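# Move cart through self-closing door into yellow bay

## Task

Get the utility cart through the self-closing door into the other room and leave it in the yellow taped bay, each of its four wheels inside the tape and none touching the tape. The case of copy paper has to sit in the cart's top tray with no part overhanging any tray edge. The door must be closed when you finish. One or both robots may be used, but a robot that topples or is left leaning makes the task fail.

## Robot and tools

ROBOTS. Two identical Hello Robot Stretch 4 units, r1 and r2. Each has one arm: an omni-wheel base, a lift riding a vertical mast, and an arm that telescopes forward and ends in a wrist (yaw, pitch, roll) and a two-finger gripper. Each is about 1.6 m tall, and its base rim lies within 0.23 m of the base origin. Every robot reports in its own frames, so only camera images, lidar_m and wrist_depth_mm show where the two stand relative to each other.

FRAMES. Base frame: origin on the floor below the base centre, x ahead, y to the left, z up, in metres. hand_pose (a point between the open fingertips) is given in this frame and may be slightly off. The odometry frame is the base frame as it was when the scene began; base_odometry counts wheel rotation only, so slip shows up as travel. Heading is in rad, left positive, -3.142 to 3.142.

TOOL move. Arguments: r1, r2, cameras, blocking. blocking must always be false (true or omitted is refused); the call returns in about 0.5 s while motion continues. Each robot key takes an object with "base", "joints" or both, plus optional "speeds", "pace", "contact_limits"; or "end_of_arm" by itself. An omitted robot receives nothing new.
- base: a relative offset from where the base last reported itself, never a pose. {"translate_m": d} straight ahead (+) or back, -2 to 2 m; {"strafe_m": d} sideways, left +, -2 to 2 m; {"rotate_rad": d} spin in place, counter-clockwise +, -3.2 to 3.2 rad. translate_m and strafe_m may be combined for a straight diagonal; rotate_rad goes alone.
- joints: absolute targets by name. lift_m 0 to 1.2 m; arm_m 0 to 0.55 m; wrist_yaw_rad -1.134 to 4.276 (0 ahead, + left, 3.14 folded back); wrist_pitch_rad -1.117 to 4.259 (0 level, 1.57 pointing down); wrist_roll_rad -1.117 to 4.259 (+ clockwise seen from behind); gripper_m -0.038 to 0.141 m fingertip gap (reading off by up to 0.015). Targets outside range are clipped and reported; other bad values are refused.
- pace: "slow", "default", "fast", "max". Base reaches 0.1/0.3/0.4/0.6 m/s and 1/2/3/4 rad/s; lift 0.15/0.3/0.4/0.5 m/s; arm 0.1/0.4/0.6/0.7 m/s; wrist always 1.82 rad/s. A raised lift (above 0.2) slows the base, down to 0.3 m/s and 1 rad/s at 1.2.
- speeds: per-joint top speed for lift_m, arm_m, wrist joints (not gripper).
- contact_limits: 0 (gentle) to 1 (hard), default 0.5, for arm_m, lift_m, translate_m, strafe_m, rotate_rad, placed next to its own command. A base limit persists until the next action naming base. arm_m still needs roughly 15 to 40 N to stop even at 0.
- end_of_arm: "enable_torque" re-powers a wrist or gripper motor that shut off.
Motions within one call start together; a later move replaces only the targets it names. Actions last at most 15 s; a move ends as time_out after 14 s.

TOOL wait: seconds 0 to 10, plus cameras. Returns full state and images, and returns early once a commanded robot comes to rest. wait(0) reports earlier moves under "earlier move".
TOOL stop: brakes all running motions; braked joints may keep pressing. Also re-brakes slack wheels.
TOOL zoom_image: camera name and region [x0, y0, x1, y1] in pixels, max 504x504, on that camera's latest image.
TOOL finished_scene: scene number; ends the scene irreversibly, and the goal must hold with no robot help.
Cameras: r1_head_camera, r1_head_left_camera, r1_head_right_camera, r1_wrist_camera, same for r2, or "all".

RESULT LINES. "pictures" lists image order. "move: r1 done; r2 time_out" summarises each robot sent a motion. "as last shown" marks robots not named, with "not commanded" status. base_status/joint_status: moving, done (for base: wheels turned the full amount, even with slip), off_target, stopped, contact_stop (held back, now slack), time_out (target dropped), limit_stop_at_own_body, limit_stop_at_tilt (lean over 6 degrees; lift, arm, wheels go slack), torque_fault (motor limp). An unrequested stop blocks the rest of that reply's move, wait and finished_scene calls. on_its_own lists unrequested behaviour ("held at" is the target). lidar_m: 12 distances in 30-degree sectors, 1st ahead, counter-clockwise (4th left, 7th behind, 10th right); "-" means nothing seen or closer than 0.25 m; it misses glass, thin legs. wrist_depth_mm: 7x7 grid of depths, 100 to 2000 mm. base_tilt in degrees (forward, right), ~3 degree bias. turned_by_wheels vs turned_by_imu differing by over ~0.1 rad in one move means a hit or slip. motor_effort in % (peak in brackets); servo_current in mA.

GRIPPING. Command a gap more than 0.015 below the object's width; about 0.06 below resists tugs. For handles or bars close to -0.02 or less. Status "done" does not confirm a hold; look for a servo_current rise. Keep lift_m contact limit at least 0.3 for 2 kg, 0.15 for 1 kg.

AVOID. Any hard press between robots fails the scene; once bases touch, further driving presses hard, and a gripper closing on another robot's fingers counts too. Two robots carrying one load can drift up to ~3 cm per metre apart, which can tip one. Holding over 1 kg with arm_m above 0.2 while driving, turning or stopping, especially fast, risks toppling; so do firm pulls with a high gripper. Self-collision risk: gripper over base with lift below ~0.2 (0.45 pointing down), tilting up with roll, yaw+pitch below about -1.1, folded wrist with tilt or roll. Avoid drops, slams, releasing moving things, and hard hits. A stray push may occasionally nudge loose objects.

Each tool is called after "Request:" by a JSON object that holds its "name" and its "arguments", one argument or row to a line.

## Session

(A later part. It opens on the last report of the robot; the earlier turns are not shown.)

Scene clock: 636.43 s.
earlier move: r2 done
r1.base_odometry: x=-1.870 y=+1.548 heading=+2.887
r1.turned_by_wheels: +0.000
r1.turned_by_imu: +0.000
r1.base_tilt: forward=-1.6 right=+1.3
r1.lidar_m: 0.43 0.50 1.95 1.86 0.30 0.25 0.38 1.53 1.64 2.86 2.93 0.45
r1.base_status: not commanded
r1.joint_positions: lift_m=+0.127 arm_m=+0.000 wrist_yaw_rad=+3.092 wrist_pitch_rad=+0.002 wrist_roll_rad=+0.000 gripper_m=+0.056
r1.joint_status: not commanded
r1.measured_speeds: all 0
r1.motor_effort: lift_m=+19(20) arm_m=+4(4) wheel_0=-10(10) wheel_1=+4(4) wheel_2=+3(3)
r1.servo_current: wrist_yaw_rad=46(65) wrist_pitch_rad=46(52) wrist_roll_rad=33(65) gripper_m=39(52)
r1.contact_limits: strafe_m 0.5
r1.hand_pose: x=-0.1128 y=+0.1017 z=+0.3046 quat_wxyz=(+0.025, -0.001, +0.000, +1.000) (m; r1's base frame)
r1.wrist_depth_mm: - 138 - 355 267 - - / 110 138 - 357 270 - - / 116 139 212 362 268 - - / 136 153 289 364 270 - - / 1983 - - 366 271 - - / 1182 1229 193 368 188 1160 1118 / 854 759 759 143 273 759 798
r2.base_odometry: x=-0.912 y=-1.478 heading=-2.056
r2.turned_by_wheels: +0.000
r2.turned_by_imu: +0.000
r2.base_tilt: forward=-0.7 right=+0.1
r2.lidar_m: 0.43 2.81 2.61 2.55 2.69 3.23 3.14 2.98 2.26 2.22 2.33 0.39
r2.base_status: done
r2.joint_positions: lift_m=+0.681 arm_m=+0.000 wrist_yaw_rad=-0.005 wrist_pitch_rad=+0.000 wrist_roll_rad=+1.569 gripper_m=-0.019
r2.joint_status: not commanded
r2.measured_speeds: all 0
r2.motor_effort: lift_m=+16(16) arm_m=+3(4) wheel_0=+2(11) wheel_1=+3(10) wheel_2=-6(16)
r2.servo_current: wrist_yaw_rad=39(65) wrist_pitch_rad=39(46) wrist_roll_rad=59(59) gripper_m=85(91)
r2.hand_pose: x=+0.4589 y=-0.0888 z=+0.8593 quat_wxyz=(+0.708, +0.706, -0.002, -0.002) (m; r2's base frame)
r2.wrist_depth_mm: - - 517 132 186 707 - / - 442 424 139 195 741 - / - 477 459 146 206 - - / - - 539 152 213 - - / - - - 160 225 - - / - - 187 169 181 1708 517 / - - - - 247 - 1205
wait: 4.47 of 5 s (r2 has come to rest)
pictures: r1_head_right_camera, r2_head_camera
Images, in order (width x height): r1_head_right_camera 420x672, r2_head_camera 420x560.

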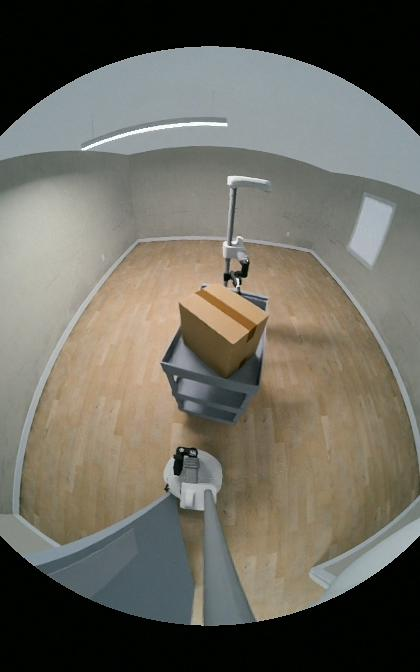

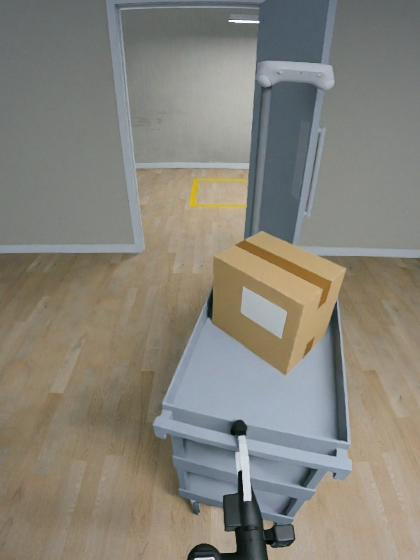

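Request:
{"name": "move", "arguments": {
  "blocking": false,
  "r2": {"base":{"translate_m":-0.8,"strafe_m":0.36}},
  "cameras": []
}}

Request:
{"name": "wait", "arguments": {
  "seconds": 5,
  "cameras": ["r2_head_camera","r1_head_right_camera"]
}}

Scene clock: 672.27 s.
move: r2 moving
r1: as last shown
r1.lidar_m: 0.45 2.74 1.94 1.86 0.30 0.25 0.37 1.53 1.60 2.86 2.95 0.47
r1.motor_effort: lift_m=+19(19) arm_m=+4(4) wheel_0=-9(10) wheel_1=+4(4) wheel_2=+3(3)
r1.servo_current: wrist_yaw_rad=39(65) wrist_pitch_rad=39(52) wrist_roll_rad=59(59) gripper_m=46(46)
r1.contact_limits: strafe_m 0.5
r1.wrist_depth_mm: - 138 - 355 267 - - / 110 138 - 359 270 - - / 116 139 212 362 268 - - / 136 153 285 362 271 - - / 1983 - - 366 270 - - / 1205 1229 193 368 188 1138 1118 / 831 750 750 143 274 768 809
r2.base_odometry: x=-0.885 y=-1.457 heading=-2.057
r2.turned_by_wheels: -0.001
r2.turned_by_imu: +0.000
r2.base_tilt: forward=-0.6 right=+0.1
r2.lidar_m: 0.42 2.87 2.59 2.52 2.69 3.20 3.15 3.00 2.29 2.22 2.33 0.41
r2.base_status: translate_m moving; strafe_m moving
r2.joint_positions: lift_m=+0.681 arm_m=+0.000 wrist_yaw_rad=-0.005 wrist_pitch_rad=+0.000 wrist_roll_rad=+1.569 gripper_m=-0.019
r2.joint_status: not commanded
r2.measured_speeds: translate_m=-0.122 strafe_m=+0.054 rotate_rad=-0.001 lift_m=+0.000 arm_m=+0.000 wrist_yaw_rad=+0.000 wrist_pitch_rad=+0.000 wrist_roll_rad=+0.000
r2.motor_effort: lift_m=+16(16) arm_m=-1(4) wheel_0=-15(17) wheel_1=-7(8) wheel_2=+13(13)
r2.servo_current: wrist_yaw_rad=46(52) wrist_pitch_rad=39(46) wrist_roll_rad=52(52) gripper_m=91(91)
r2.hand_pose: x=+0.4589 y=-0.0888 z=+0.8593 quat_wxyz=(+0.708, +0.706, -0.002, -0.002) (m; r2's base frame)
r2.wrist_depth_mm: - - 521 135 189 732 - / - 445 424 141 197 741 - / - 477 462 148 206 - - / - - 544 155 216 - - / - - - 163 227 - - / - - 189 170 181 1661 500 / - - - - 248 - 1255
pictures: none
No camera images: "cameras" was empty.

Scene clock: 676.07 s.
earlier move: r2 done
r1.base_odometry: x=-1.870 y=+1.548 heading=+2.887
r1.turned_by_wheels: +0.000
r1.turned_by_imu: +0.000
r1.base_tilt: forward=-1.6 right=+1.3
r1.lidar_m: 1.30 2.75 1.94 1.85 0.31 0.25 0.37 1.51 1.62 2.88 2.96 1.29
r1.base_status: not commanded
r1.joint_positions: lift_m=+0.127 arm_m=+0.000 wrist_yaw_rad=+3.092 wrist_pitch_rad=+0.002 wrist_roll_rad=+0.000 gripper_m=+0.056
r1.joint_status: not commanded
r1.measured_speeds: all 0
r1.motor_effort: lift_m=+19(19) arm_m=+4(4) wheel_0=-9(10) wheel_1=+4(4) wheel_2=+3(3)
r1.servo_current: wrist_yaw_rad=52(78) wrist_pitch_rad=39(52) wrist_roll_rad=39(65) gripper_m=39(46)
r1.contact_limits: strafe_m 0.5
r1.hand_pose: x=-0.1128 y=+0.1017 z=+0.3046 quat_wxyz=(+0.025, -0.001, +0.000, +1.000) (m; r1's base frame)
r1.wrist_depth_mm: - 138 - 355 270 - - / 109 138 - 353 268 - - / 116 138 212 362 268 - - / 136 154 286 364 268 - - / 1983 - - 364 270 - - / 1182 1205 193 368 187 1138 1118 / 854 741 750 143 273 759 820
r2.base_odometry: x=-0.220 y=-0.938 heading=-2.056
r2.turned_by_wheels: +0.001
r2.turned_by_imu: +0.001
r2.base_tilt: forward=-0.7 right=+0.1
r2.lidar_m: 0.42 3.04 2.29 2.18 2.35 2.41 2.33 2.48 2.59 2.52 2.66 0.40
r2.base_status: done
r2.joint_positions: lift_m=+0.681 arm_m=+0.000 wrist_yaw_rad=+0.001 wrist_pitch_rad=+0.000 wrist_roll_rad=+1.569 gripper_m=-0.019
r2.joint_status: not commanded
r2.measured_speeds: all 0
r2.motor_effort: lift_m=+16(16) arm_m=-3(4) wheel_0=+0(19) wheel_1=-5(8) wheel_2=+5(17)
r2.servo_current: wrist_yaw_rad=52(65) wrist_pitch_rad=39(46) wrist_roll_rad=46(59) gripper_m=85(91)
r2.hand_pose: x=+0.4594 y=-0.0871 z=+0.8593 quat_wxyz=(+0.708, +0.706, +0.000, +0.000) (m; r2's base frame)
r2.wrist_depth_mm: - - 469 126 179 - - / - 424 413 132 189 - - / - - 469 141 200 - - / - - 564 149 210 - - / - - - 157 224 1756 - / - - 187 170 180 1661 500 / - - - - - 1921 1229
wait: 3.80 of 5 s (r2 has come to rest)
pictures: r1_head_right_camera, r2_head_camera
Images, in order (width x height): r1_head_right_camera 420x672, r2_head_camera 420x560.

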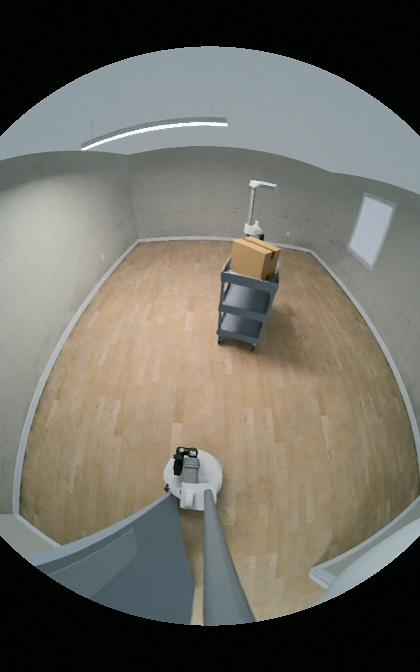

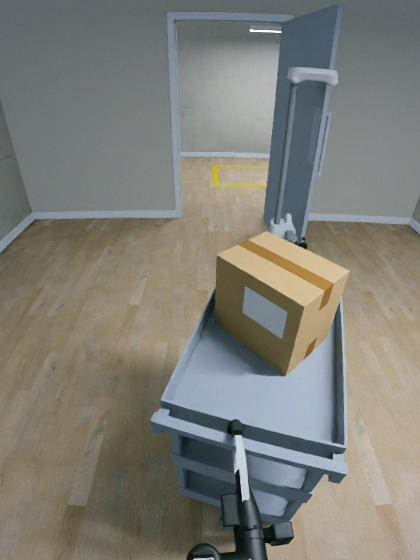

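Request:
{"name": "move", "arguments": {
  "blocking": false,
  "r2": {"base":{"translate_m":-1.0,"strafe_m":-0.03}},
  "cameras": []
}}

Request:
{"name": "wait", "arguments": {
  "seconds": 6,
  "cameras": ["r2_head_camera"]
}}

Request:
{"name": "move", "arguments": {
  "blocking": false,
  "r2": {"base":{"translate_m":0.3},"pace":"slow"},
  "cameras": []
}}

Request:
{"name": "wait", "arguments": {
  "seconds": 5,
  "cameras": ["r2_head_camera"]
}}

Scene clock: 688.10 s.
move: r2 moving
r1: as last shown
r1.lidar_m: 1.35 2.72 1.95 1.85 0.31 0.25 0.40 1.53 1.60 2.87 2.95 1.33
r1.servo_current: wrist_yaw_rad=46(59) wrist_pitch_rad=39(46) wrist_roll_rad=46(59) gripper_m=39(46)
r1.contact_limits: strafe_m 0.5
r1.wrist_depth_mm: - 138 - 355 270 - - / 110 138 - 357 271 - - / 116 139 211 362 271 - - / 135 153 286 362 270 - - / - - - 366 268 - - / 1229 1205 194 370 187 1138 1138 / 842 759 759 143 273 768 809
r2.base_odometry: x=-0.207 y=-0.910 heading=-2.056
r2.turned_by_wheels: +0.000
r2.turned_by_imu: +0.001
r2.base_tilt: forward=-0.6 right=+0.1
r2.lidar_m: 0.44 3.01 2.29 2.20 2.33 2.36 2.30 2.46 2.57 2.53 2.68 0.40
r2.base_status: translate_m moving; strafe_m moving
r2.joint_positions: lift_m=+0.681 arm_m=+0.000 wrist_yaw_rad=+0.002 wrist_pitch_rad=+0.000 wrist_roll_rad=+1.569 gripper_m=-0.019
r2.joint_status: not commanded
r2.measured_speeds: translate_m=-0.123 strafe_m=-0.003 rotate_rad=-0.006 lift_m=+0.000 arm_m=+0.000 wrist_yaw_rad=+0.000 wrist_pitch_rad=+0.000 wrist_roll_rad=+0.000
r2.motor_effort: lift_m=+16(16) arm_m=-4(4) wheel_0=-5(8) wheel_1=-8(10) wheel_2=+15(17)
r2.servo_current: wrist_yaw_rad=59(59) wrist_pitch_rad=39(46) wrist_roll_rad=39(52) gripper_m=85(91)
r2.hand_pose: x=+0.4595 y=-0.0869 z=+0.8593 quat_wxyz=(+0.708, +0.706, +0.001, +0.001) (m; r2's base frame)
r2.wrist_depth_mm: - - 480 - 180 - - / - 424 415 133 190 - - / - - 462 142 203 - - / - - 559 150 211 - - / - - - 158 224 1756 - / - - 189 170 181 1661 504 / - - - - - 1863 1229
pictures: none
No camera images: "cameras" was empty.

Scene clock: 692.43 s.
earlier move: r2 done
r1.base_odometry: x=-1.870 y=+1.548 heading=+2.887
r1.turned_by_wheels: +0.000
r1.turned_by_imu: +0.000
r1.base_tilt: forward=-1.6 right=+1.3
r1.lidar_m: 2.22 2.75 1.94 1.86 0.32 0.25 0.38 1.52 1.60 2.85 2.96 2.33
r1.base_status: not commanded
r1.joint_positions: lift_m=+0.127 arm_m=+0.000 wrist_yaw_rad=+3.092 wrist_pitch_rad=+0.002 wrist_roll_rad=+0.000 gripper_m=+0.056
r1.joint_status: not commanded
r1.measured_speeds: all 0
r1.motor_effort: lift_m=+19(19) arm_m=+4(4) wheel_0=-10(10) wheel_1=+4(4) wheel_2=+3(3)
r1.servo_current: wrist_yaw_rad=39(72) wrist_pitch_rad=39(52) wrist_roll_rad=52(65) gripper_m=39(52)
r1.contact_limits: strafe_m 0.5
r1.hand_pose: x=-0.1128 y=+0.1017 z=+0.3046 quat_wxyz=(+0.025, -0.001, +0.000, +1.000) (m; r1's base frame)
r1.wrist_depth_mm: - 138 - 351 270 - - / 110 138 - 355 268 - - / 116 139 212 362 268 - - / 135 153 286 362 270 - - / 1921 - - 368 270 - - / 1205 1205 193 370 187 1160 1118 / 854 750 750 143 273 768 809
r2.base_odometry: x=+0.219 y=-0.040 heading=-2.056
r2.turned_by_wheels: +0.000
r2.turned_by_imu: +0.002
r2.base_tilt: forward=-0.7 right=+0.0
r2.lidar_m: 0.33 0.37 2.36 2.29 1.85 1.38 1.34 1.44 2.03 2.43 2.56 0.45
r2.base_status: done
r2.joint_positions: lift_m=+0.681 arm_m=+0.000 wrist_yaw_rad=+0.003 wrist_pitch_rad=+0.000 wrist_roll_rad=+1.569 gripper_m=-0.019
r2.joint_status: not commanded
r2.measured_speeds: all 0
r2.motor_effort: lift_m=+16(16) arm_m=-3(4) wheel_0=-1(9) wheel_1=-3(10) wheel_2=+1(17)
r2.servo_current: wrist_yaw_rad=39(65) wrist_pitch_rad=46(52) wrist_roll_rad=52(65) gripper_m=85(91)
r2.hand_pose: x=+0.4595 y=-0.0866 z=+0.8593 quat_wxyz=(+0.708, +0.706, +0.001, +0.001) (m; r2's base frame)
r2.wrist_depth_mm: - - - 287 294 1430 1098 / - - - 268 274 1808 1281 / - - - 256 262 1808 - / - - 621 191 248 831 - / - - 480 182 238 831 - / - - 187 173 179 - - / - - 512 - 219 - -
wait: 4.33 of 6 s (r2 has come to rest)
pictures: r2_head_camera
Images, in order (width x height): r2_head_camera 420x560.

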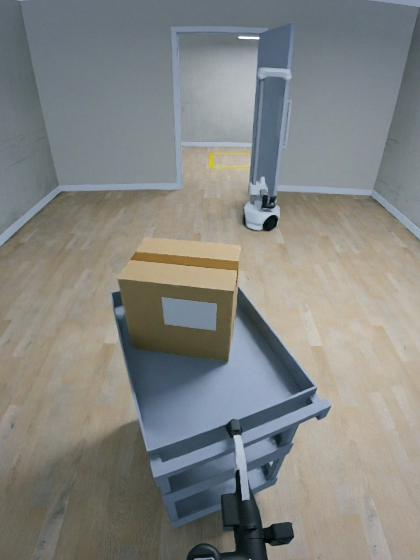

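Scene clock: 692.93 s.
move: r2 moving
r1: as last shown
r1.lidar_m: 2.24 2.75 1.94 1.85 0.33 0.25 0.40 1.52 1.63 2.86 2.95 2.34
r1.servo_current: wrist_yaw_rad=52(59) wrist_pitch_rad=46(52) wrist_roll_rad=52(59) gripper_m=39(46)
r1.contact_limits: strafe_m 0.5
r1.wrist_depth_mm: - 138 - 351 268 - - / 110 138 - 357 268 - - / 116 139 212 362 270 - - / 135 153 286 364 271 - - / 1983 - - 368 270 - - / 1205 1205 193 368 187 1138 1118 / 854 741 759 143 274 778 809
r2.base_odometry: x=+0.214 y=-0.050 heading=-2.056
r2.turned_by_wheels: +0.000
r2.turned_by_imu: +0.000
r2.base_tilt: forward=-0.8 right=+0.1
r2.lidar_m: 0.33 0.36 2.33 2.28 1.81 1.39 1.34 1.42 2.08 2.42 2.59 0.45
r2.base_status: translate_m moving
r2.joint_positions: lift_m=+0.681 arm_m=+0.000 wrist_yaw_rad=+0.003 wrist_pitch_rad=+0.000 wrist_roll_rad=+1.569 gripper_m=-0.019
r2.joint_status: not commanded
r2.measured_speeds: translate_m=+0.048 strafe_m=+0.000 rotate_rad=-0.002 lift_m=+0.000 arm_m=+0.000 wrist_yaw_rad=+0.000 wrist_pitch_rad=+0.000 wrist_roll_rad=+0.000
r2.motor_effort: lift_m=+16(16) arm_m=-4(4) wheel_0=+7(12) wheel_1=+6(7) wheel_2=-9(12)
r2.servo_current: wrist_yaw_rad=52(59) wrist_pitch_rad=46(46) wrist_roll_rad=39(59) gripper_m=91(91)
r2.hand_pose: x=+0.4595 y=-0.0866 z=+0.8593 quat_wxyz=(+0.708, +0.706, +0.001, +0.001) (m; r2's base frame)
r2.wrist_depth_mm: - - - 222 293 1464 1118 / - - - 270 273 1808 1308 / - - - 256 259 1808 - / - - 615 190 248 809 - / - - 480 181 238 831 - / - - 187 173 181 - - / - - 517 - 216 - -
pictures: none
No camera images: "cameras" was empty.

Scene clock: 696.73 s.
earlier move: r2 done
r1.base_odometry: x=-1.870 y=+1.548 heading=+2.887
r1.turned_by_wheels: +0.000
r1.turned_by_imu: +0.000
r1.base_tilt: forward=-1.6 right=+1.3
r1.lidar_m: 1.94 2.69 1.97 1.85 0.29 0.25 0.39 1.53 1.63 2.87 2.96 2.01
r1.base_status: not commanded
r1.joint_positions: lift_m=+0.127 arm_m=+0.000 wrist_yaw_rad=+3.092 wrist_pitch_rad=+0.002 wrist_roll_rad=+0.000 gripper_m=+0.056
r1.joint_status: not commanded
r1.measured_speeds: all 0
r1.motor_effort: lift_m=+19(19) arm_m=+4(4) wheel_0=-9(10) wheel_1=+4(4) wheel_2=+3(4)
r1.servo_current: wrist_yaw_rad=59(72) wrist_pitch_rad=39(52) wrist_roll_rad=65(72) gripper_m=39(52)
r1.contact_limits: strafe_m 0.5
r1.hand_pose: x=-0.1128 y=+0.1017 z=+0.3046 quat_wxyz=(+0.025, -0.001, +0.000, +1.000) (m; r1's base frame)
r1.wrist_depth_mm: - 138 - 357 268 - - / 110 139 - 357 268 - - / 116 139 213 362 268 - - / 136 153 286 364 270 - - / 1921 - - 366 270 - - / 1182 1205 194 370 188 1160 1098 / 842 750 750 143 274 778 809
r2.base_odometry: x=+0.079 y=-0.305 heading=-2.056
r2.turned_by_wheels: -0.001
r2.turned_by_imu: +0.000
r2.base_tilt: forward=-0.7 right=+0.1
r2.lidar_m: 0.36 0.38 2.32 2.27 2.25 1.68 1.64 1.72 2.48 2.46 2.60 0.43
r2.base_status: done
r2.joint_positions: lift_m=+0.681 arm_m=+0.000 wrist_yaw_rad=-0.003 wrist_pitch_rad=+0.000 wrist_roll_rad=+1.569 gripper_m=-0.019
r2.joint_status: not commanded
r2.measured_speeds: all 0
r2.motor_effort: lift_m=+16(16) arm_m=-4(4) wheel_0=+2(12) wheel_1=+4(8) wheel_2=-9(14)
r2.servo_current: wrist_yaw_rad=46(59) wrist_pitch_rad=39(46) wrist_roll_rad=46(65) gripper_m=91(91)
r2.hand_pose: x=+0.4590 y=-0.0884 z=+0.8593 quat_wxyz=(+0.708, +0.706, -0.001, -0.001) (m; r2's base frame)
r2.wrist_depth_mm: - - - 260 264 1756 1229 / - - - 253 256 1808 521 / - - - 189 248 831 - / - - 484 182 240 831 - / - - 488 177 234 820 - / - - 185 172 180 - - / - - 544 - 222 - -
wait: 3.80 of 5 s (r2 has come to rest)
pictures: r2_head_camera
Images, in order (width x height): r2_head_camera 420x560.

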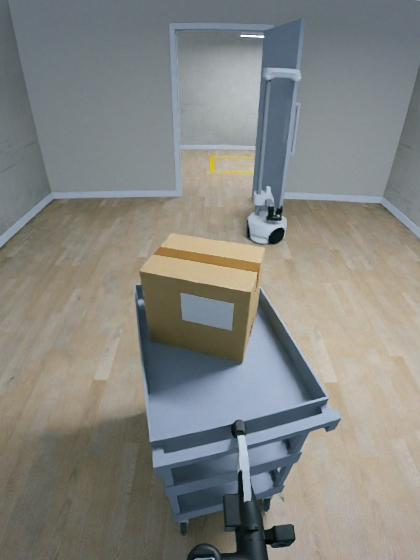

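Request:
{"name": "move", "arguments": {
  "blocking": false,
  "r2": {"base":{"translate_m":0.3},"pace":"slow"},
  "cameras": []
}}

Request:
{"name": "wait", "arguments": {
  "seconds": 5,
  "cameras": ["r2_head_camera","r2_wrist_camera"]
}}

Scene clock: 703.43 s.
move: r2 moving
r1: as last shown
r1.lidar_m: 1.93 2.73 1.94 1.86 0.30 0.25 0.38 1.54 1.62 2.86 2.95 1.99
r1.motor_effort: lift_m=+19(19) arm_m=+4(4) wheel_0=-9(10) wheel_1=+4(4) wheel_2=+3(3)
r1.servo_current: wrist_yaw_rad=46(78) wrist_pitch_rad=46(52) wrist_roll_rad=33(52) gripper_m=46(46)
r1.contact_limits: strafe_m 0.5
r1.wrist_depth_mm: - 138 - 351 270 - - / 110 138 - 359 270 - - / 116 139 212 359 270 - - / 135 153 286 362 268 - - / 1921 - - 364 271 - - / 1229 1205 193 368 187 1160 1098 / 854 759 759 143 273 768 809
r2.base_odometry: x=+0.073 y=-0.316 heading=-2.057
r2.turned_by_wheels: -0.001
r2.turned_by_imu: +0.000
r2.base_tilt: forward=-0.7 right=+0.1
r2.lidar_m: 0.37 0.39 2.32 2.27 2.25 1.66 1.65 1.75 2.51 2.45 2.61 0.44
r2.base_status: translate_m moving
r2.joint_positions: lift_m=+0.681 arm_m=+0.000 wrist_yaw_rad=-0.003 wrist_pitch_rad=+0.000 wrist_roll_rad=+1.569 gripper_m=-0.019
r2.joint_status: not commanded
r2.measured_speeds: translate_m=+0.049 strafe_m=+0.000 rotate_rad=+0.000 lift_m=+0.000 arm_m=+0.000 wrist_yaw_rad=+0.000 wrist_pitch_rad=+0.000 wrist_roll_rad=+0.000
r2.motor_effort: lift_m=+16(16) arm_m=-3(4) wheel_0=+4(5) wheel_1=+5(7) wheel_2=-14(15)
r2.servo_current: wrist_yaw_rad=39(52) wrist_pitch_rad=46(46) wrist_roll_rad=52(59) gripper_m=85(91)
r2.hand_pose: x=+0.4590 y=-0.0884 z=+0.8593 quat_wxyz=(+0.708, +0.706, -0.001, -0.001) (m; r2's base frame)
r2.wrist_depth_mm: - - - 262 265 1756 1229 / - - - 254 256 1708 517 / - - - 189 247 820 - / - - 492 183 241 831 - / - - 484 177 235 820 - / - - 185 171 180 - - / - - 549 - 222 - -
pictures: none
No camera images: "cameras" was empty.

Scene clock: 707.20 s.
earlier move: r2 done
r1.base_odometry: x=-1.870 y=+1.548 heading=+2.887
r1.turned_by_wheels: +0.000
r1.turned_by_imu: +0.000
r1.base_tilt: forward=-1.6 right=+1.3
r1.lidar_m: 1.69 2.73 1.95 1.85 0.28 0.25 0.37 1.54 1.64 2.87 2.96 1.65
r1.base_status: not commanded
r1.joint_positions: lift_m=+0.127 arm_m=+0.000 wrist_yaw_rad=+3.092 wrist_pitch_rad=+0.002 wrist_roll_rad=+0.000 gripper_m=+0.056
r1.joint_status: not commanded
r1.measured_speeds: all 0
r1.motor_effort: lift_m=+19(19) arm_m=+4(4) wheel_0=-9(10) wheel_1=+4(4) wheel_2=+3(3)
r1.servo_current: wrist_yaw_rad=39(78) wrist_pitch_rad=39(52) wrist_roll_rad=39(72) gripper_m=39(46)
r1.contact_limits: strafe_m 0.5
r1.hand_pose: x=-0.1128 y=+0.1017 z=+0.3046 quat_wxyz=(+0.025, -0.001, +0.000, +1.000) (m; r1's base frame)
r1.wrist_depth_mm: - 138 - 353 270 - - / 110 138 - 359 270 - - / 116 139 212 362 271 - - / 135 153 286 364 270 - - / 1921 - - 366 270 - - / 1205 1205 193 373 187 1160 1098 / 854 759 759 142 273 778 809
r2.base_odometry: x=-0.061 y=-0.570 heading=-2.056
r2.turned_by_wheels: +0.001
r2.turned_by_imu: +0.000
r2.base_tilt: forward=-0.7 right=+0.1
r2.lidar_m: 0.35 0.39 2.33 2.26 2.45 2.00 1.94 2.07 2.54 2.46 2.62 0.44
r2.base_status: done
r2.joint_positions: lift_m=+0.681 arm_m=+0.000 wrist_yaw_rad=-0.004 wrist_pitch_rad=+0.000 wrist_roll_rad=+1.569 gripper_m=-0.019
r2.joint_status: not commanded
r2.measured_speeds: all 0
r2.motor_effort: lift_m=+16(16) arm_m=-4(4) wheel_0=+3(8) wheel_1=+4(7) wheel_2=-6(15)
r2.servo_current: wrist_yaw_rad=39(59) wrist_pitch_rad=46(46) wrist_roll_rad=46(59) gripper_m=78(91)
r2.hand_pose: x=+0.4590 y=-0.0884 z=+0.8593 quat_wxyz=(+0.708, +0.706, -0.001, -0.001) (m; r2's base frame)
r2.wrist_depth_mm: - - - 272 277 1661 1160 / - - - 262 265 1808 1205 / - - - 195 254 1808 - / - - 544 186 245 809 - / - - 480 180 235 809 - / - - 186 172 182 - - / - - 525 - 220 - -
wait: 3.77 of 5 s (r2 has come to rest)
pictures: r2_head_camera, r2_wrist_camera
Images, in order (width x height): r2_head_camera 420x560, r2_wrist_camera 616x392.

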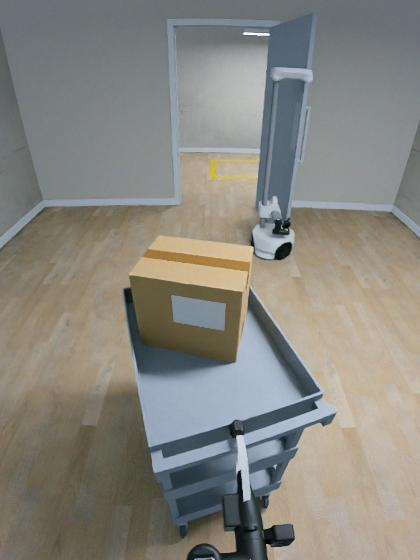

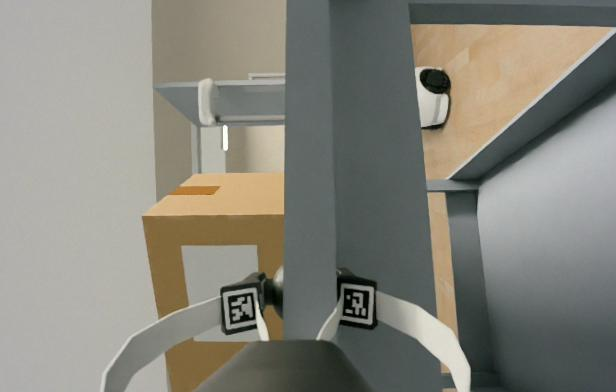

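Request:
{"name": "move", "arguments": {
  "blocking": false,
  "r2": {"base":{"translate_m":0.2,"strafe_m":0.17},"pace":"slow"},
  "cameras": []
}}

Request:
{"name": "wait", "arguments": {
  "seconds": 5,
  "cameras": ["r2_head_camera"]
}}

Request:
{"name": "move", "arguments": {
  "blocking": false,
  "r2": {"base":{"translate_m":0.2},"pace":"slow"},
  "cameras": []
}}

Request:
{"name": "wait", "arguments": {
  "seconds": 5,
  "cameras": ["r2_head_camera"]
}}

Scene clock: 715.80 s.
move: r2 moving
r1: as last shown
r1.lidar_m: 1.67 2.73 1.95 1.86 0.28 0.25 0.36 1.52 1.61 2.87 2.96 1.65
r1.servo_current: wrist_yaw_rad=46(65) wrist_pitch_rad=46(46) wrist_roll_rad=59(59) gripper_m=39(46)
r1.contact_limits: strafe_m 0.5
r1.wrist_depth_mm: - 138 - 355 267 - - / 110 138 - 357 270 - - / 116 139 212 364 268 - - / 136 153 287 364 268 - - / 1983 - - 370 271 - - / 1182 1182 193 370 187 1160 1118 / 854 750 750 143 273 768 809
r2.base_odometry: x=-0.058 y=-0.583 heading=-2.057
r2.turned_by_wheels: -0.001
r2.turned_by_imu: -0.001
r2.base_tilt: forward=-0.7 right=+0.1
r2.lidar_m: 0.35 0.43 2.33 2.23 2.40 2.01 1.92 2.05 2.54 2.49 2.62 0.45
r2.base_status: translate_m moving; strafe_m moving
r2.joint_positions: lift_m=+0.681 arm_m=+0.000 wrist_yaw_rad=-0.004 wrist_pitch_rad=+0.000 wrist_roll_rad=+1.569 gripper_m=-0.019
r2.joint_status: not commanded
r2.measured_speeds: translate_m=+0.040 strafe_m=+0.034 rotate_rad=-0.002 lift_m=+0.000 arm_m=+0.000 wrist_yaw_rad=+0.000 wrist_pitch_rad=+0.000 wrist_roll_rad=+0.000
r2.motor_effort: lift_m=+16(16) arm_m=-4(4) wheel_0=-9(9) wheel_1=+8(10) wheel_2=-13(13)
r2.servo_current: wrist_yaw_rad=52(52) wrist_pitch_rad=46(46) wrist_roll_rad=52(59) gripper_m=85(91)
r2.hand_pose: x=+0.4590 y=-0.0884 z=+0.8593 quat_wxyz=(+0.708, +0.706, -0.001, -0.001) (m; r2's base frame)
r2.wrist_depth_mm: - - - 273 279 1618 1160 / - - - 263 266 1756 1205 / - - - 195 254 1808 - / - - 549 186 243 809 - / - - 480 179 235 809 - / - - 185 172 180 - - / - - 535 - 219 - -
pictures: none
No camera images: "cameras" was empty.

Scene clock: 719.13 s.
earlier move: r2 done
r1.base_odometry: x=-1.870 y=+1.548 heading=+2.887
r1.turned_by_wheels: +0.000
r1.turned_by_imu: +0.000
r1.base_tilt: forward=-1.6 right=+1.3
r1.lidar_m: 1.74 2.74 1.96 1.87 0.30 0.25 0.37 1.52 1.63 2.86 2.97 1.48
r1.base_status: not commanded
r1.joint_positions: lift_m=+0.127 arm_m=+0.000 wrist_yaw_rad=+3.092 wrist_pitch_rad=+0.002 wrist_roll_rad=+0.000 gripper_m=+0.056
r1.joint_status: not commanded
r1.measured_speeds: all 0
r1.motor_effort: lift_m=+19(19) arm_m=+4(4) wheel_0=-9(10) wheel_1=+3(4) wheel_2=+3(3)
r1.servo_current: wrist_yaw_rad=33(72) wrist_pitch_rad=39(52) wrist_roll_rad=72(72) gripper_m=39(46)
r1.contact_limits: strafe_m 0.5
r1.hand_pose: x=-0.1128 y=+0.1017 z=+0.3046 quat_wxyz=(+0.025, -0.001, +0.000, +1.000) (m; r1's base frame)
r1.wrist_depth_mm: - 138 - 355 268 - - / 110 138 - 357 268 - - / 116 139 213 362 270 - - / 136 153 287 362 268 - - / - - - 368 270 - - / 1182 1205 195 373 187 1160 1118 / 854 741 759 143 272 768 820
r2.base_odometry: x=-0.004 y=-0.826 heading=-2.057
r2.turned_by_wheels: +0.000
r2.turned_by_imu: +0.000
r2.base_tilt: forward=-0.7 right=+0.1
r2.lidar_m: 0.37 0.43 2.13 2.04 2.20 2.20 2.12 2.25 2.74 2.64 2.79 0.43
r2.base_status: done
r2.joint_positions: lift_m=+0.681 arm_m=+0.000 wrist_yaw_rad=-0.004 wrist_pitch_rad=+0.000 wrist_roll_rad=+1.569 gripper_m=-0.019
r2.joint_status: not commanded
r2.measured_speeds: all 0
r2.motor_effort: lift_m=+16(16) arm_m=-4(4) wheel_0=-5(12) wheel_1=+2(10) wheel_2=-8(14)
r2.servo_current: wrist_yaw_rad=52(65) wrist_pitch_rad=39(46) wrist_roll_rad=33(65) gripper_m=85(91)
r2.hand_pose: x=+0.4590 y=-0.0884 z=+0.8593 quat_wxyz=(+0.708, +0.706, -0.001, -0.001) (m; r2's base frame)
r2.wrist_depth_mm: - - - 175 236 1756 1182 / - - - 175 233 1756 - / - - 544 173 233 831 - / - - 473 173 230 831 - / - - 512 172 229 820 - / - - 189 171 180 - - / - - - - 228 - -
wait: 3.33 of 5 s (r2 has come to rest)
pictures: r2_head_camera
Images, in order (width x height): r2_head_camera 420x560.

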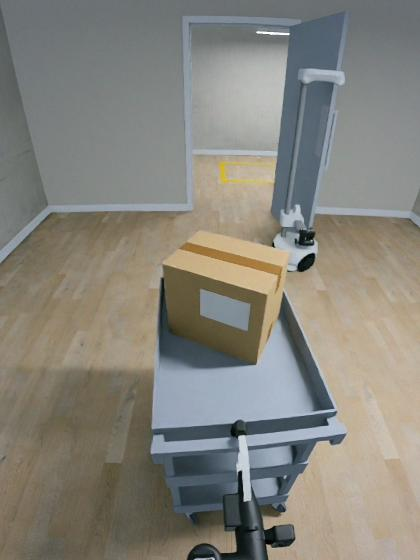

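Scene clock: 719.63 s.
move: r2 moving
r1: as last shown
r1.lidar_m: 1.74 2.73 1.94 1.85 0.28 0.25 0.37 1.50 1.62 2.85 2.98 1.51
r1.motor_effort: lift_m=+19(19) arm_m=+4(4) wheel_0=-9(10) wheel_1=+4(4) wheel_2=+3(3)
r1.servo_current: wrist_yaw_rad=59(59) wrist_pitch_rad=46(52) wrist_roll_rad=46(72) gripper_m=46(46)
r1.contact_limits: strafe_m 0.5
r1.wrist_depth_mm: - 138 - 355 270 - - / 110 138 - 355 268 - - / 116 139 211 359 268 - - / 135 153 287 364 268 - - / 1983 - - 366 270 - - / 1205 1182 193 368 187 1138 1118 / 866 759 750 143 273 778 809
r2.base_odometry: x=-0.010 y=-0.837 heading=-2.057
r2.turned_by_wheels: +0.000
r2.turned_by_imu: +0.000
r2.base_tilt: forward=-0.7 right=+0.0
r2.lidar_m: 0.39 0.41 2.15 2.07 2.23 2.20 2.13 2.28 2.73 2.65 2.81 0.43
r2.base_status: translate_m moving
r2.joint_positions: lift_m=+0.681 arm_m=+0.000 wrist_yaw_rad=-0.003 wrist_pitch_rad=+0.000 wrist_roll_rad=+1.569 gripper_m=-0.019
r2.joint_status: not commanded
r2.measured_speeds: translate_m=+0.048 strafe_m=+0.000 rotate_rad=+0.001 lift_m=+0.000 arm_m=+0.000 wrist_yaw_rad=+0.003 wrist_pitch_rad=+0.000 wrist_roll_rad=+0.000
r2.motor_effort: lift_m=+16(16) arm_m=-4(4) wheel_0=+7(7) wheel_1=+5(6) wheel_2=-11(15)
r2.servo_current: wrist_yaw_rad=59(59) wrist_pitch_rad=39(46) wrist_roll_rad=39(52) gripper_m=91(91)
r2.hand_pose: x=+0.4590 y=-0.0884 z=+0.8593 quat_wxyz=(+0.708, +0.706, -0.001, -0.001) (m; r2's base frame)
r2.wrist_depth_mm: - - - 173 233 1756 1205 / - - - 173 231 1618 - / - - 530 172 231 831 - / - - 469 172 230 820 - / - - 521 171 230 831 - / - - 187 171 180 - - / - - - - 229 - -
pictures: none
No camera images: "cameras" was empty.

Scene clock: 722.40 s.
earlier move: r2 done
r1.base_odometry: x=-1.870 y=+1.548 heading=+2.887
r1.turned_by_wheels: +0.000
r1.turned_by_imu: +0.000
r1.base_tilt: forward=-1.6 right=+1.3
r1.lidar_m: 1.77 2.70 1.94 1.86 0.30 0.25 0.39 1.53 1.62 2.87 2.96 1.35
r1.base_status: not commanded
r1.joint_positions: lift_m=+0.127 arm_m=+0.000 wrist_yaw_rad=+3.092 wrist_pitch_rad=+0.002 wrist_roll_rad=+0.000 gripper_m=+0.056
r1.joint_status: not commanded
r1.measured_speeds: all 0
r1.motor_effort: lift_m=+19(19) arm_m=+4(4) wheel_0=-10(10) wheel_1=+4(4) wheel_2=+3(4)
r1.servo_current: wrist_yaw_rad=33(78) wrist_pitch_rad=46(52) wrist_roll_rad=52(78) gripper_m=39(46)
r1.contact_limits: strafe_m 0.5
r1.hand_pose: x=-0.1128 y=+0.1017 z=+0.3046 quat_wxyz=(+0.025, -0.001, +0.000, +1.000) (m; r1's base frame)
r1.wrist_depth_mm: - 138 - 353 270 - - / 110 138 - 357 268 - - / 116 139 213 362 270 - - / 136 153 286 362 271 - - / 1983 - - 368 270 - - / 1182 1205 194 370 187 1138 1138 / 854 750 750 143 273 778 809
r2.base_odometry: x=-0.097 y=-1.002 heading=-2.057
r2.turned_by_wheels: +0.000
r2.turned_by_imu: +0.001
r2.base_tilt: forward=-0.7 right=+0.1
r2.lidar_m: 0.38 0.41 2.15 2.06 2.21 2.37 2.32 2.46 2.72 2.65 2.82 0.44
r2.base_status: done
r2.joint_positions: lift_m=+0.681 arm_m=+0.000 wrist_yaw_rad=+0.000 wrist_pitch_rad=+0.000 wrist_roll_rad=+1.569 gripper_m=-0.019
r2.joint_status: not commanded
r2.measured_speeds: all 0
r2.motor_effort: lift_m=+16(16) arm_m=-4(4) wheel_0=+6(13) wheel_1=+5(8) wheel_2=-5(15)
r2.servo_current: wrist_yaw_rad=39(59) wrist_pitch_rad=46(46) wrist_roll_rad=52(65) gripper_m=85(98)
r2.hand_pose: x=+0.4593 y=-0.0874 z=+0.8593 quat_wxyz=(+0.708, +0.706, +0.000, +0.000) (m; r2's base frame)
r2.wrist_depth_mm: - - - 177 236 1661 1182 / - - - 176 236 1661 - / - - 564 175 235 809 - / - - 469 173 232 831 - / - - 517 173 231 820 - / - - 188 171 180 - - / - - - - 228 - -
wait: 2.77 of 5 s (r2 has come to rest)
pictures: r2_head_camera
Images, in order (width x height): r2_head_camera 420x560.

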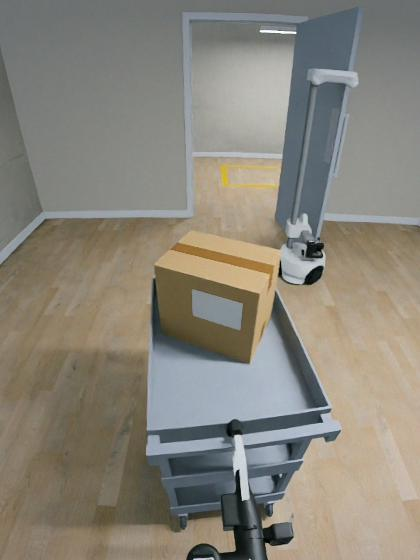

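Request:
{"name": "move", "arguments": {
  "blocking": false,
  "r2": {"base":{"translate_m":0.2,"strafe_m":0.1},"pace":"slow"},
  "cameras": []
}}

Request:
{"name": "wait", "arguments": {
  "seconds": 4,
  "cameras": []
}}

Request:
{"name": "move", "arguments": {
  "blocking": false,
  "r2": {"base":{"translate_m":0.25,"strafe_m":-0.03},"pace":"slow"},
  "cameras": []
}}

Request:
{"name": "wait", "arguments": {
  "seconds": 5,
  "cameras": ["r2_head_camera"]
}}

Scene clock: 729.57 s.
move: r2 moving
r1: as last shown
r1.base_tilt: forward=-1.6 right=+1.2
r1.lidar_m: 1.75 2.72 1.93 1.86 0.30 0.25 0.37 1.53 1.63 2.86 2.94 1.33
r1.motor_effort: lift_m=+19(19) arm_m=+4(4) wheel_0=-9(10) wheel_1=+4(4) wheel_2=+3(3)
r1.servo_current: wrist_yaw_rad=39(72) wrist_pitch_rad=39(52) wrist_roll_rad=39(59) gripper_m=39(46)
r1.contact_limits: strafe_m 0.5
r1.wrist_depth_mm: - 138 - 353 267 - - / 110 138 - 355 268 - - / 116 139 212 362 270 - - / 135 153 286 364 270 - - / 1921 - - 366 270 - - / 1182 1205 193 368 187 1160 1118 / 842 750 768 143 274 768 809
r2.base_odometry: x=-0.097 y=-1.016 heading=-2.056
r2.turned_by_wheels: +0.000
r2.turned_by_imu: +0.001
r2.base_tilt: forward=-0.7 right=+0.1
r2.lidar_m: 0.38 0.40 2.14 2.07 2.20 2.40 2.32 2.51 2.71 2.67 2.83 0.43
r2.base_status: translate_m moving; strafe_m moving
r2.joint_positions: lift_m=+0.681 arm_m=+0.000 wrist_yaw_rad=+0.000 wrist_pitch_rad=+0.000 wrist_roll_rad=+1.569 gripper_m=-0.019
r2.joint_status: not commanded
r2.measured_speeds: translate_m=+0.048 strafe_m=+0.024 rotate_rad=+0.001 lift_m=+0.000 arm_m=+0.000 wrist_yaw_rad=+0.000 wrist_pitch_rad=+0.000 wrist_roll_rad=+0.000
r2.motor_effort: lift_m=+16(16) arm_m=-3(4) wheel_0=+4(10) wheel_1=+8(9) wheel_2=-11(11)
r2.servo_current: wrist_yaw_rad=46(59) wrist_pitch_rad=39(39) wrist_roll_rad=52(65) gripper_m=85(91)
r2.hand_pose: x=+0.4593 y=-0.0874 z=+0.8593 quat_wxyz=(+0.708, +0.706, +0.000, +0.000) (m; r2's base frame)
r2.wrist_depth_mm: - - - 180 239 1661 1255 / - - - 178 236 1808 - / - - 580 175 236 809 - / - - 469 175 232 831 - / - - 508 173 230 820 - / - - 189 171 181 - - / - - - - 227 - -
pictures: none
No camera images: "cameras" was empty.

Scene clock: 732.47 s.
earlier move: r2 done
r1.base_odometry: x=-1.870 y=+1.548 heading=+2.887
r1.turned_by_wheels: +0.000
r1.turned_by_imu: +0.000
r1.base_tilt: forward=-1.6 right=+1.3
r1.lidar_m: 4.63 2.71 1.95 1.86 0.30 0.25 0.39 1.51 1.61 2.87 2.96 1.20
r1.base_status: not commanded
r1.joint_positions: lift_m=+0.127 arm_m=+0.000 wrist_yaw_rad=+3.092 wrist_pitch_rad=+0.002 wrist_roll_rad=+0.000 gripper_m=+0.056
r1.joint_status: not commanded
r1.measured_speeds: all 0
r1.motor_effort: lift_m=+19(19) arm_m=+4(4) wheel_0=-9(10) wheel_1=+4(4) wheel_2=+3(3)
r1.servo_current: wrist_yaw_rad=39(72) wrist_pitch_rad=46(52) wrist_roll_rad=52(65) gripper_m=46(52)
r1.contact_limits: strafe_m 0.5
r1.hand_pose: x=-0.1128 y=+0.1017 z=+0.3046 quat_wxyz=(+0.025, -0.001, +0.000, +1.000) (m; r1's base frame)
r1.wrist_depth_mm: - 138 - 351 268 - - / 109 139 - 357 268 - - / 116 139 213 359 270 - - / 135 154 287 362 270 - - / 1983 - - 366 268 - - / 1205 1205 193 373 187 1160 1098 / 866 759 750 143 274 788 809
r2.base_odometry: x=-0.102 y=-1.226 heading=-2.057
r2.turned_by_wheels: +0.000
r2.turned_by_imu: -0.001
r2.base_tilt: forward=-0.7 right=+0.0
r2.lidar_m: 0.38 0.41 2.02 1.98 2.05 2.56 2.49 2.70 2.85 2.77 2.94 0.43
r2.base_status: done
r2.joint_positions: lift_m=+0.681 arm_m=+0.000 wrist_yaw_rad=-0.003 wrist_pitch_rad=+0.000 wrist_roll_rad=+1.569 gripper_m=-0.019
r2.joint_status: not commanded
r2.measured_speeds: all 0
r2.motor_effort: lift_m=+16(16) arm_m=-4(4) wheel_0=+1(10) wheel_1=+3(9) wheel_2=-7(13)
r2.servo_current: wrist_yaw_rad=46(59) wrist_pitch_rad=39(46) wrist_roll_rad=52(65) gripper_m=91(91)
r2.hand_pose: x=+0.4591 y=-0.0882 z=+0.8593 quat_wxyz=(+0.708, +0.706, -0.001, -0.001) (m; r2's base frame)
r2.wrist_depth_mm: - - - 167 224 1618 1255 / - - - 167 225 741 - / - - 488 168 228 809 - / - - 480 169 229 820 - / - - 530 170 229 820 - / - - 188 171 181 - - / - - - - 231 - 492
wait: 2.90 of 4 s (r2 has come to rest)
pictures: none
No camera images: "cameras" was empty.

Scene clock: 732.97 s.
move: r2 moving
r1: as last shown
r1.lidar_m: 4.64 2.73 1.95 1.86 0.30 0.25 0.39 1.52 1.63 2.87 2.96 1.17
r1.servo_current: wrist_yaw_rad=59(65) wrist_pitch_rad=39(52) wrist_roll_rad=33(52) gripper_m=46(46)
r1.contact_limits: strafe_m 0.5
r1.wrist_depth_mm: - 138 - 353 268 - - / 110 138 - 359 268 - - / 116 139 213 359 270 - - / 136 153 285 366 270 - - / 1983 - - 366 271 - - / 1205 1205 194 370 187 1118 1118 / 842 759 759 143 272 768 820
r2.base_odometry: x=-0.109 y=-1.236 heading=-2.057
r2.turned_by_wheels: +0.000
r2.turned_by_imu: +0.000
r2.base_tilt: forward=-0.7 right=+0.0
r2.lidar_m: 0.39 0.45 2.02 1.97 2.09 2.62 2.53 2.70 2.83 2.75 2.93 0.42
r2.base_status: translate_m moving; strafe_m moving
r2.joint_positions: lift_m=+0.681 arm_m=+0.000 wrist_yaw_rad=-0.003 wrist_pitch_rad=+0.000 wrist_roll_rad=+1.569 gripper_m=-0.019
r2.joint_status: not commanded
r2.measured_speeds: translate_m=+0.049 strafe_m=-0.006 rotate_rad=+0.003 lift_m=+0.000 arm_m=+0.000 wrist_yaw_rad=+0.000 wrist_pitch_rad=+0.000 wrist_roll_rad=+0.000
r2.motor_effort: lift_m=+16(16) arm_m=-4(4) wheel_0=+7(9) wheel_1=+5(5) wheel_2=-11(13)
r2.servo_current: wrist_yaw_rad=39(59) wrist_pitch_rad=39(39) wrist_roll_rad=39(52) gripper_m=91(91)
r2.hand_pose: x=+0.4591 y=-0.0882 z=+0.8593 quat_wxyz=(+0.708, +0.706, -0.001, -0.001) (m; r2's base frame)
r2.wrist_depth_mm: - - - 166 224 1618 1281 / - - - 167 224 750 - / - - 484 167 225 809 - / - - 477 168 227 831 - / - - 535 170 229 831 - / - - 187 170 178 - - / - - - - 232 - 492
pictures: none
No camera images: "cameras" was empty.

Scene clock: 736.27 s.
earlier move: r2 done
r1.base_odometry: x=-1.870 y=+1.548 heading=+2.887
r1.turned_by_wheels: +0.000
r1.turned_by_imu: +0.000
r1.base_tilt: forward=-1.5 right=+1.2
r1.lidar_m: 4.64 2.72 1.95 1.87 0.32 0.25 0.40 1.52 1.64 2.85 1.18 1.00
r1.base_status: not commanded
r1.joint_positions: lift_m=+0.127 arm_m=+0.000 wrist_yaw_rad=+3.092 wrist_pitch_rad=+0.002 wrist_roll_rad=+0.000 gripper_m=+0.056
r1.joint_status: not commanded
r1.measured_speeds: all 0
r1.motor_effort: lift_m=+19(19) arm_m=+4(4) wheel_0=-9(10) wheel_1=+4(4) wheel_2=+3(3)
r1.servo_current: wrist_yaw_rad=46(65) wrist_pitch_rad=46(52) wrist_roll_rad=46(65) gripper_m=39(52)
r1.contact_limits: strafe_m 0.5
r1.hand_pose: x=-0.1128 y=+0.1017 z=+0.3046 quat_wxyz=(+0.025, -0.001, +0.000, +1.000) (m; r1's base frame)
r1.wrist_depth_mm: - 138 - 355 267 - - / 110 138 - 355 268 - - / 117 139 212 362 267 - - / 136 153 286 362 270 - - / 1921 - - 366 272 - - / 1182 1205 193 368 187 1138 1138 / 842 750 759 143 273 768 809
r2.base_odometry: x=-0.245 y=-1.433 heading=-2.056
r2.turned_by_wheels: +0.000
r2.turned_by_imu: +0.002
r2.base_tilt: forward=-0.7 right=+0.0
r2.lidar_m: 0.39 0.42 2.05 1.98 2.10 2.82 2.77 2.92 2.85 2.74 2.91 0.43
r2.base_status: done
r2.joint_positions: lift_m=+0.681 arm_m=+0.000 wrist_yaw_rad=+0.001 wrist_pitch_rad=+0.000 wrist_roll_rad=+1.569 gripper_m=-0.019
r2.joint_status: not commanded
r2.measured_speeds: all 0
r2.motor_effort: lift_m=+16(16) arm_m=-4(4) wheel_0=+7(14) wheel_1=+5(7) wheel_2=-4(13)
r2.servo_current: wrist_yaw_rad=59(59) wrist_pitch_rad=39(46) wrist_roll_rad=46(59) gripper_m=85(91)
r2.hand_pose: x=+0.4594 y=-0.0872 z=+0.8593 quat_wxyz=(+0.708, +0.706, +0.000, +0.000) (m; r2's base frame)
r2.wrist_depth_mm: - - - 177 236 1537 1281 / - - - 176 235 1661 - / - - 559 174 234 809 - / - - 469 173 233 831 - / - - 517 172 230 809 - / - - 188 171 180 - - / - - - - 229 - -
wait: 3.30 of 5 s (r2 has come to rest)
pictures: r2_head_camera
Images, in order (width x height): r2_head_camera 420x560.

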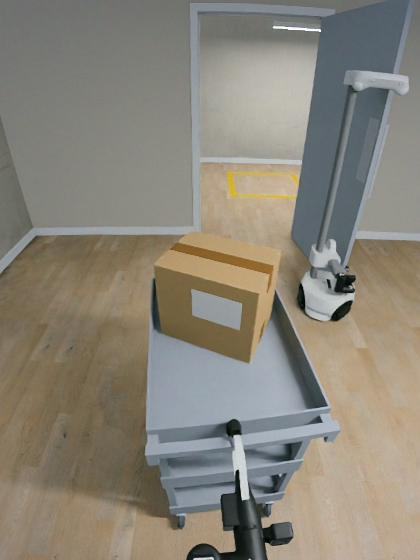

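Request:
{"name": "move", "arguments": {
  "blocking": false,
  "r2": {"base":{"translate_m":0.12,"strafe_m":0.16},"pace":"slow"},
  "cameras": []
}}

Request:
{"name": "wait", "arguments": {
  "seconds": 4,
  "cameras": ["r2_head_camera"]
}}

Request:
{"name": "move", "arguments": {
  "blocking": false,
  "r2": {"base":{"translate_m":0.2,"strafe_m":-0.02},"pace":"slow"},
  "cameras": []
}}

Request:
{"name": "wait", "arguments": {
  "seconds": 5,
  "cameras": ["r2_head_camera"]
}}

Scene clock: 743.70 s.
move: r2 moving
r1: as last shown
r1.base_tilt: forward=-1.6 right=+1.3
r1.lidar_m: 4.65 2.75 1.95 1.86 0.29 0.25 0.37 1.53 1.62 2.85 1.13 0.98
r1.motor_effort: lift_m=+19(19) arm_m=+4(4) wheel_0=-9(10) wheel_1=+3(4) wheel_2=+3(3)
r1.servo_current: wrist_yaw_rad=52(52) wrist_pitch_rad=52(52) wrist_roll_rad=52(72) gripper_m=39(46)
r1.contact_limits: strafe_m 0.5
r1.wrist_depth_mm: - 138 - 349 268 - - / 110 138 - 355 270 - - / 116 138 212 359 270 - - / 136 153 287 362 268 - - / 1983 - - 368 270 - - / 1182 1182 195 373 188 1138 1098 / 854 750 759 143 274 778 809
r2.base_odometry: x=-0.240 y=-1.444 heading=-2.057
r2.turned_by_wheels: -0.001
r2.turned_by_imu: +0.000
r2.base_tilt: forward=-0.6 right=+0.1
r2.lidar_m: 0.37 0.42 2.03 1.98 2.05 2.85 2.79 2.94 2.84 2.77 2.94 0.43
r2.base_status: translate_m moving; strafe_m moving
r2.joint_positions: lift_m=+0.681 arm_m=+0.000 wrist_yaw_rad=+0.001 wrist_pitch_rad=+0.000 wrist_roll_rad=+1.569 gripper_m=-0.019
r2.joint_status: not commanded
r2.measured_speeds: translate_m=+0.028 strafe_m=+0.038 rotate_rad=-0.002 lift_m=+0.000 arm_m=+0.000 wrist_yaw_rad=-0.006 wrist_pitch_rad=+0.000 wrist_roll_rad=+0.000
r2.motor_effort: lift_m=+16(16) arm_m=-4(4) wheel_0=-4(7) wheel_1=+7(10) wheel_2=-11(11)
r2.servo_current: wrist_yaw_rad=39(52) wrist_pitch_rad=39(46) wrist_roll_rad=46(52) gripper_m=78(91)
r2.hand_pose: x=+0.4594 y=-0.0872 z=+0.8593 quat_wxyz=(+0.708, +0.706, +0.000, +0.000) (m; r2's base frame)
r2.wrist_depth_mm: - - - 178 239 1537 1308 / - - - 177 237 1756 - / - - 574 175 234 809 - / - - 469 174 233 820 - / - - 512 173 231 820 - / - - 188 171 181 - - / - - - - 227 - -
pictures: none
No camera images: "cameras" was empty.

Scene clock: 746.47 s.
earlier move: r2 done
r1.base_odometry: x=-1.870 y=+1.548 heading=+2.887
r1.turned_by_wheels: +0.000
r1.turned_by_imu: +0.000
r1.base_tilt: forward=-1.6 right=+1.3
r1.lidar_m: 4.63 2.72 1.95 1.85 0.30 0.25 0.38 1.54 1.63 2.87 1.03 0.96
r1.base_status: not commanded
r1.joint_positions: lift_m=+0.127 arm_m=+0.000 wrist_yaw_rad=+3.092 wrist_pitch_rad=+0.002 wrist_roll_rad=+0.000 gripper_m=+0.056
r1.joint_status: not commanded
r1.measured_speeds: all 0
r1.motor_effort: lift_m=+19(19) arm_m=+4(4) wheel_0=-10(10) wheel_1=+4(4) wheel_2=+3(3)
r1.servo_current: wrist_yaw_rad=65(72) wrist_pitch_rad=33(52) wrist_roll_rad=52(72) gripper_m=39(52)
r1.contact_limits: strafe_m 0.5
r1.hand_pose: x=-0.1128 y=+0.1017 z=+0.3046 quat_wxyz=(+0.025, -0.001, +0.000, +1.000) (m; r1's base frame)
r1.wrist_depth_mm: - 138 - 353 268 - - / 110 138 - 357 270 - - / 116 139 212 362 268 - - / 135 153 285 362 270 - - / 1983 - - 368 271 - - / 1205 1205 194 370 187 1138 1098 / 854 759 759 143 273 778 820
r2.base_odometry: x=-0.160 y=-1.613 heading=-2.057
r2.turned_by_wheels: +0.000
r2.turned_by_imu: +0.000
r2.base_tilt: forward=-0.7 right=+0.1
r2.lidar_m: 0.39 2.48 1.86 1.83 1.91 2.76 2.89 3.04 2.99 2.89 3.13 0.42
r2.base_status: done
r2.joint_positions: lift_m=+0.681 arm_m=+0.000 wrist_yaw_rad=-0.003 wrist_pitch_rad=+0.000 wrist_roll_rad=+1.569 gripper_m=-0.019
r2.joint_status: not commanded
r2.measured_speeds: all 0
r2.motor_effort: lift_m=+16(16) arm_m=-3(4) wheel_0=-7(12) wheel_1=+5(10) wheel_2=-7(12)
r2.servo_current: wrist_yaw_rad=33(65) wrist_pitch_rad=39(46) wrist_roll_rad=46(65) gripper_m=85(91)
r2.hand_pose: x=+0.4591 y=-0.0882 z=+0.8593 quat_wxyz=(+0.708, +0.706, -0.001, -0.001) (m; r2's base frame)
r2.wrist_depth_mm: - - - 153 209 1537 - / - - 539 156 214 - - / - - 449 159 218 - - / - - 496 163 223 809 - / - - 564 167 227 - - / - - 188 171 179 - - / - - - - 237 - 492
wait: 2.77 of 4 s (r2 has come to rest)
pictures: r2_head_camera
Images, in order (width x height): r2_head_camera 420x560.

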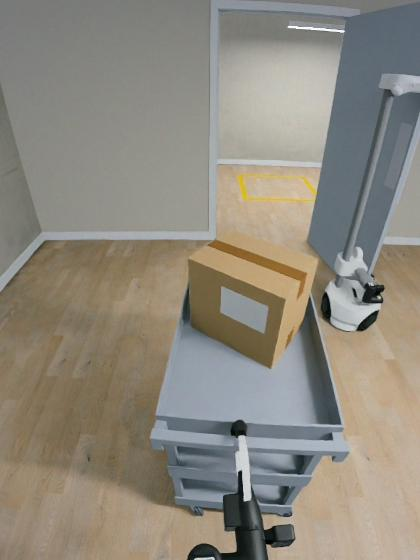

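Scene clock: 746.97 s.
move: r2 moving
r1: as last shown
r1.lidar_m: 4.64 2.70 1.95 1.84 0.30 0.25 0.38 1.52 1.62 2.88 1.05 0.95
r1.motor_effort: lift_m=+19(19) arm_m=+4(4) wheel_0=-9(10) wheel_1=+4(4) wheel_2=+3(3)
r1.servo_current: wrist_yaw_rad=65(65) wrist_pitch_rad=33(46) wrist_roll_rad=39(65) gripper_m=33(46)
r1.contact_limits: strafe_m 0.5
r1.wrist_depth_mm: - 138 - 355 267 - - / 110 138 - 355 268 - - / 116 139 213 359 267 - - / 135 153 287 364 271 - - / - - - 366 270 - - / 1205 1205 194 370 187 1160 1118 / 842 759 759 143 273 768 820
r2.base_odometry: x=-0.167 y=-1.624 heading=-2.057
r2.turned_by_wheels: +0.000
r2.turned_by_imu: +0.001
r2.base_tilt: forward=-0.7 right=+0.1
r2.lidar_m: 0.40 0.44 1.86 1.79 1.93 2.78 2.90 3.06 2.99 2.91 3.10 0.40
r2.base_status: translate_m moving; strafe_m moving
r2.joint_positions: lift_m=+0.681 arm_m=+0.000 wrist_yaw_rad=-0.003 wrist_pitch_rad=+0.000 wrist_roll_rad=+1.569 gripper_m=-0.019
r2.joint_status: not commanded
r2.measured_speeds: translate_m=+0.048 strafe_m=-0.005 rotate_rad=+0.000 lift_m=+0.000 arm_m=+0.000 wrist_yaw_rad=+0.000 wrist_pitch_rad=+0.000 wrist_roll_rad=+0.000
r2.motor_effort: lift_m=+16(16) arm_m=-4(4) wheel_0=+7(7) wheel_1=+6(8) wheel_2=-10(13)
r2.servo_current: wrist_yaw_rad=46(52) wrist_pitch_rad=33(46) wrist_roll_rad=52(52) gripper_m=78(91)
r2.hand_pose: x=+0.4591 y=-0.0882 z=+0.8593 quat_wxyz=(+0.708, +0.706, -0.001, -0.001) (m; r2's base frame)
r2.wrist_depth_mm: - - - 150 205 1430 - / - - 530 154 211 - - / - - 452 157 215 - - / - - 496 160 221 809 - / - - 569 165 226 - - / - - 188 170 180 1863 - / - - - - 237 - 492
pictures: none
No camera images: "cameras" was empty.

Scene clock: 749.77 s.
earlier move: r2 done
r1.base_odometry: x=-1.870 y=+1.548 heading=+2.887
r1.turned_by_wheels: +0.000
r1.turned_by_imu: +0.000
r1.base_tilt: forward=-1.5 right=+1.3
r1.lidar_m: 4.63 2.72 1.92 1.86 0.31 0.25 0.38 1.50 1.62 2.88 0.87 1.01
r1.base_status: not commanded
r1.joint_positions: lift_m=+0.127 arm_m=+0.000 wrist_yaw_rad=+3.092 wrist_pitch_rad=+0.002 wrist_roll_rad=+0.000 gripper_m=+0.056
r1.joint_status: not commanded
r1.measured_speeds: all 0
r1.motor_effort: lift_m=+19(19) arm_m=+4(4) wheel_0=-9(10) wheel_1=+4(4) wheel_2=+3(3)
r1.servo_current: wrist_yaw_rad=59(65) wrist_pitch_rad=39(52) wrist_roll_rad=52(65) gripper_m=39(46)
r1.contact_limits: strafe_m 0.5
r1.hand_pose: x=-0.1128 y=+0.1017 z=+0.3046 quat_wxyz=(+0.025, -0.001, +0.000, +1.000) (m; r1's base frame)
r1.wrist_depth_mm: - 138 - 353 267 - - / 110 138 - 357 268 - - / 116 139 212 362 267 - - / 136 153 286 366 270 - - / - - - 368 270 - - / 1182 1205 194 370 187 1160 1098 / 854 759 759 143 273 759 798
r2.base_odometry: x=-0.271 y=-1.780 heading=-2.056
r2.turned_by_wheels: +0.000
r2.turned_by_imu: +0.001
r2.base_tilt: forward=-0.7 right=+0.1
r2.lidar_m: 0.37 0.43 1.87 1.83 1.95 2.77 3.09 3.26 2.99 2.91 3.09 0.43
r2.base_status: done
r2.joint_positions: lift_m=+0.681 arm_m=+0.000 wrist_yaw_rad=+0.001 wrist_pitch_rad=+0.000 wrist_roll_rad=+1.569 gripper_m=-0.019
r2.joint_status: not commanded
r2.measured_speeds: all 0
r2.motor_effort: lift_m=+16(16) arm_m=-4(4) wheel_0=+8(13) wheel_1=+5(8) wheel_2=-5(13)
r2.servo_current: wrist_yaw_rad=33(59) wrist_pitch_rad=39(46) wrist_roll_rad=52(65) gripper_m=85(91)
r2.hand_pose: x=+0.4594 y=-0.0871 z=+0.8593 quat_wxyz=(+0.708, +0.706, +0.001, +0.000) (m; r2's base frame)
r2.wrist_depth_mm: - - - 158 216 1708 539 / - - 615 161 220 768 - / - - 455 163 222 809 - / - - 488 166 224 809 - / - - 549 168 229 - - / - - 189 171 179 - - / - - - - 234 - 504
wait: 2.80 of 5 s (r2 has come to rest)
pictures: r2_head_camera
Images, in order (width x height): r2_head_camera 420x560.

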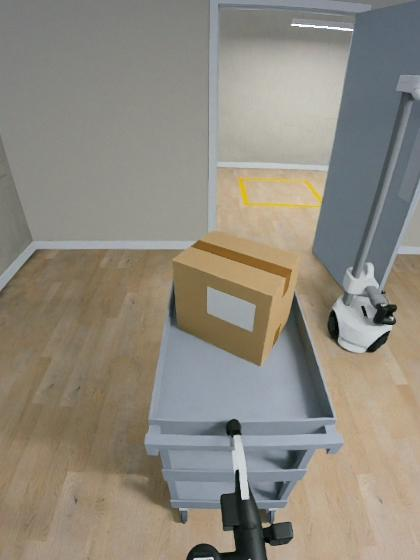

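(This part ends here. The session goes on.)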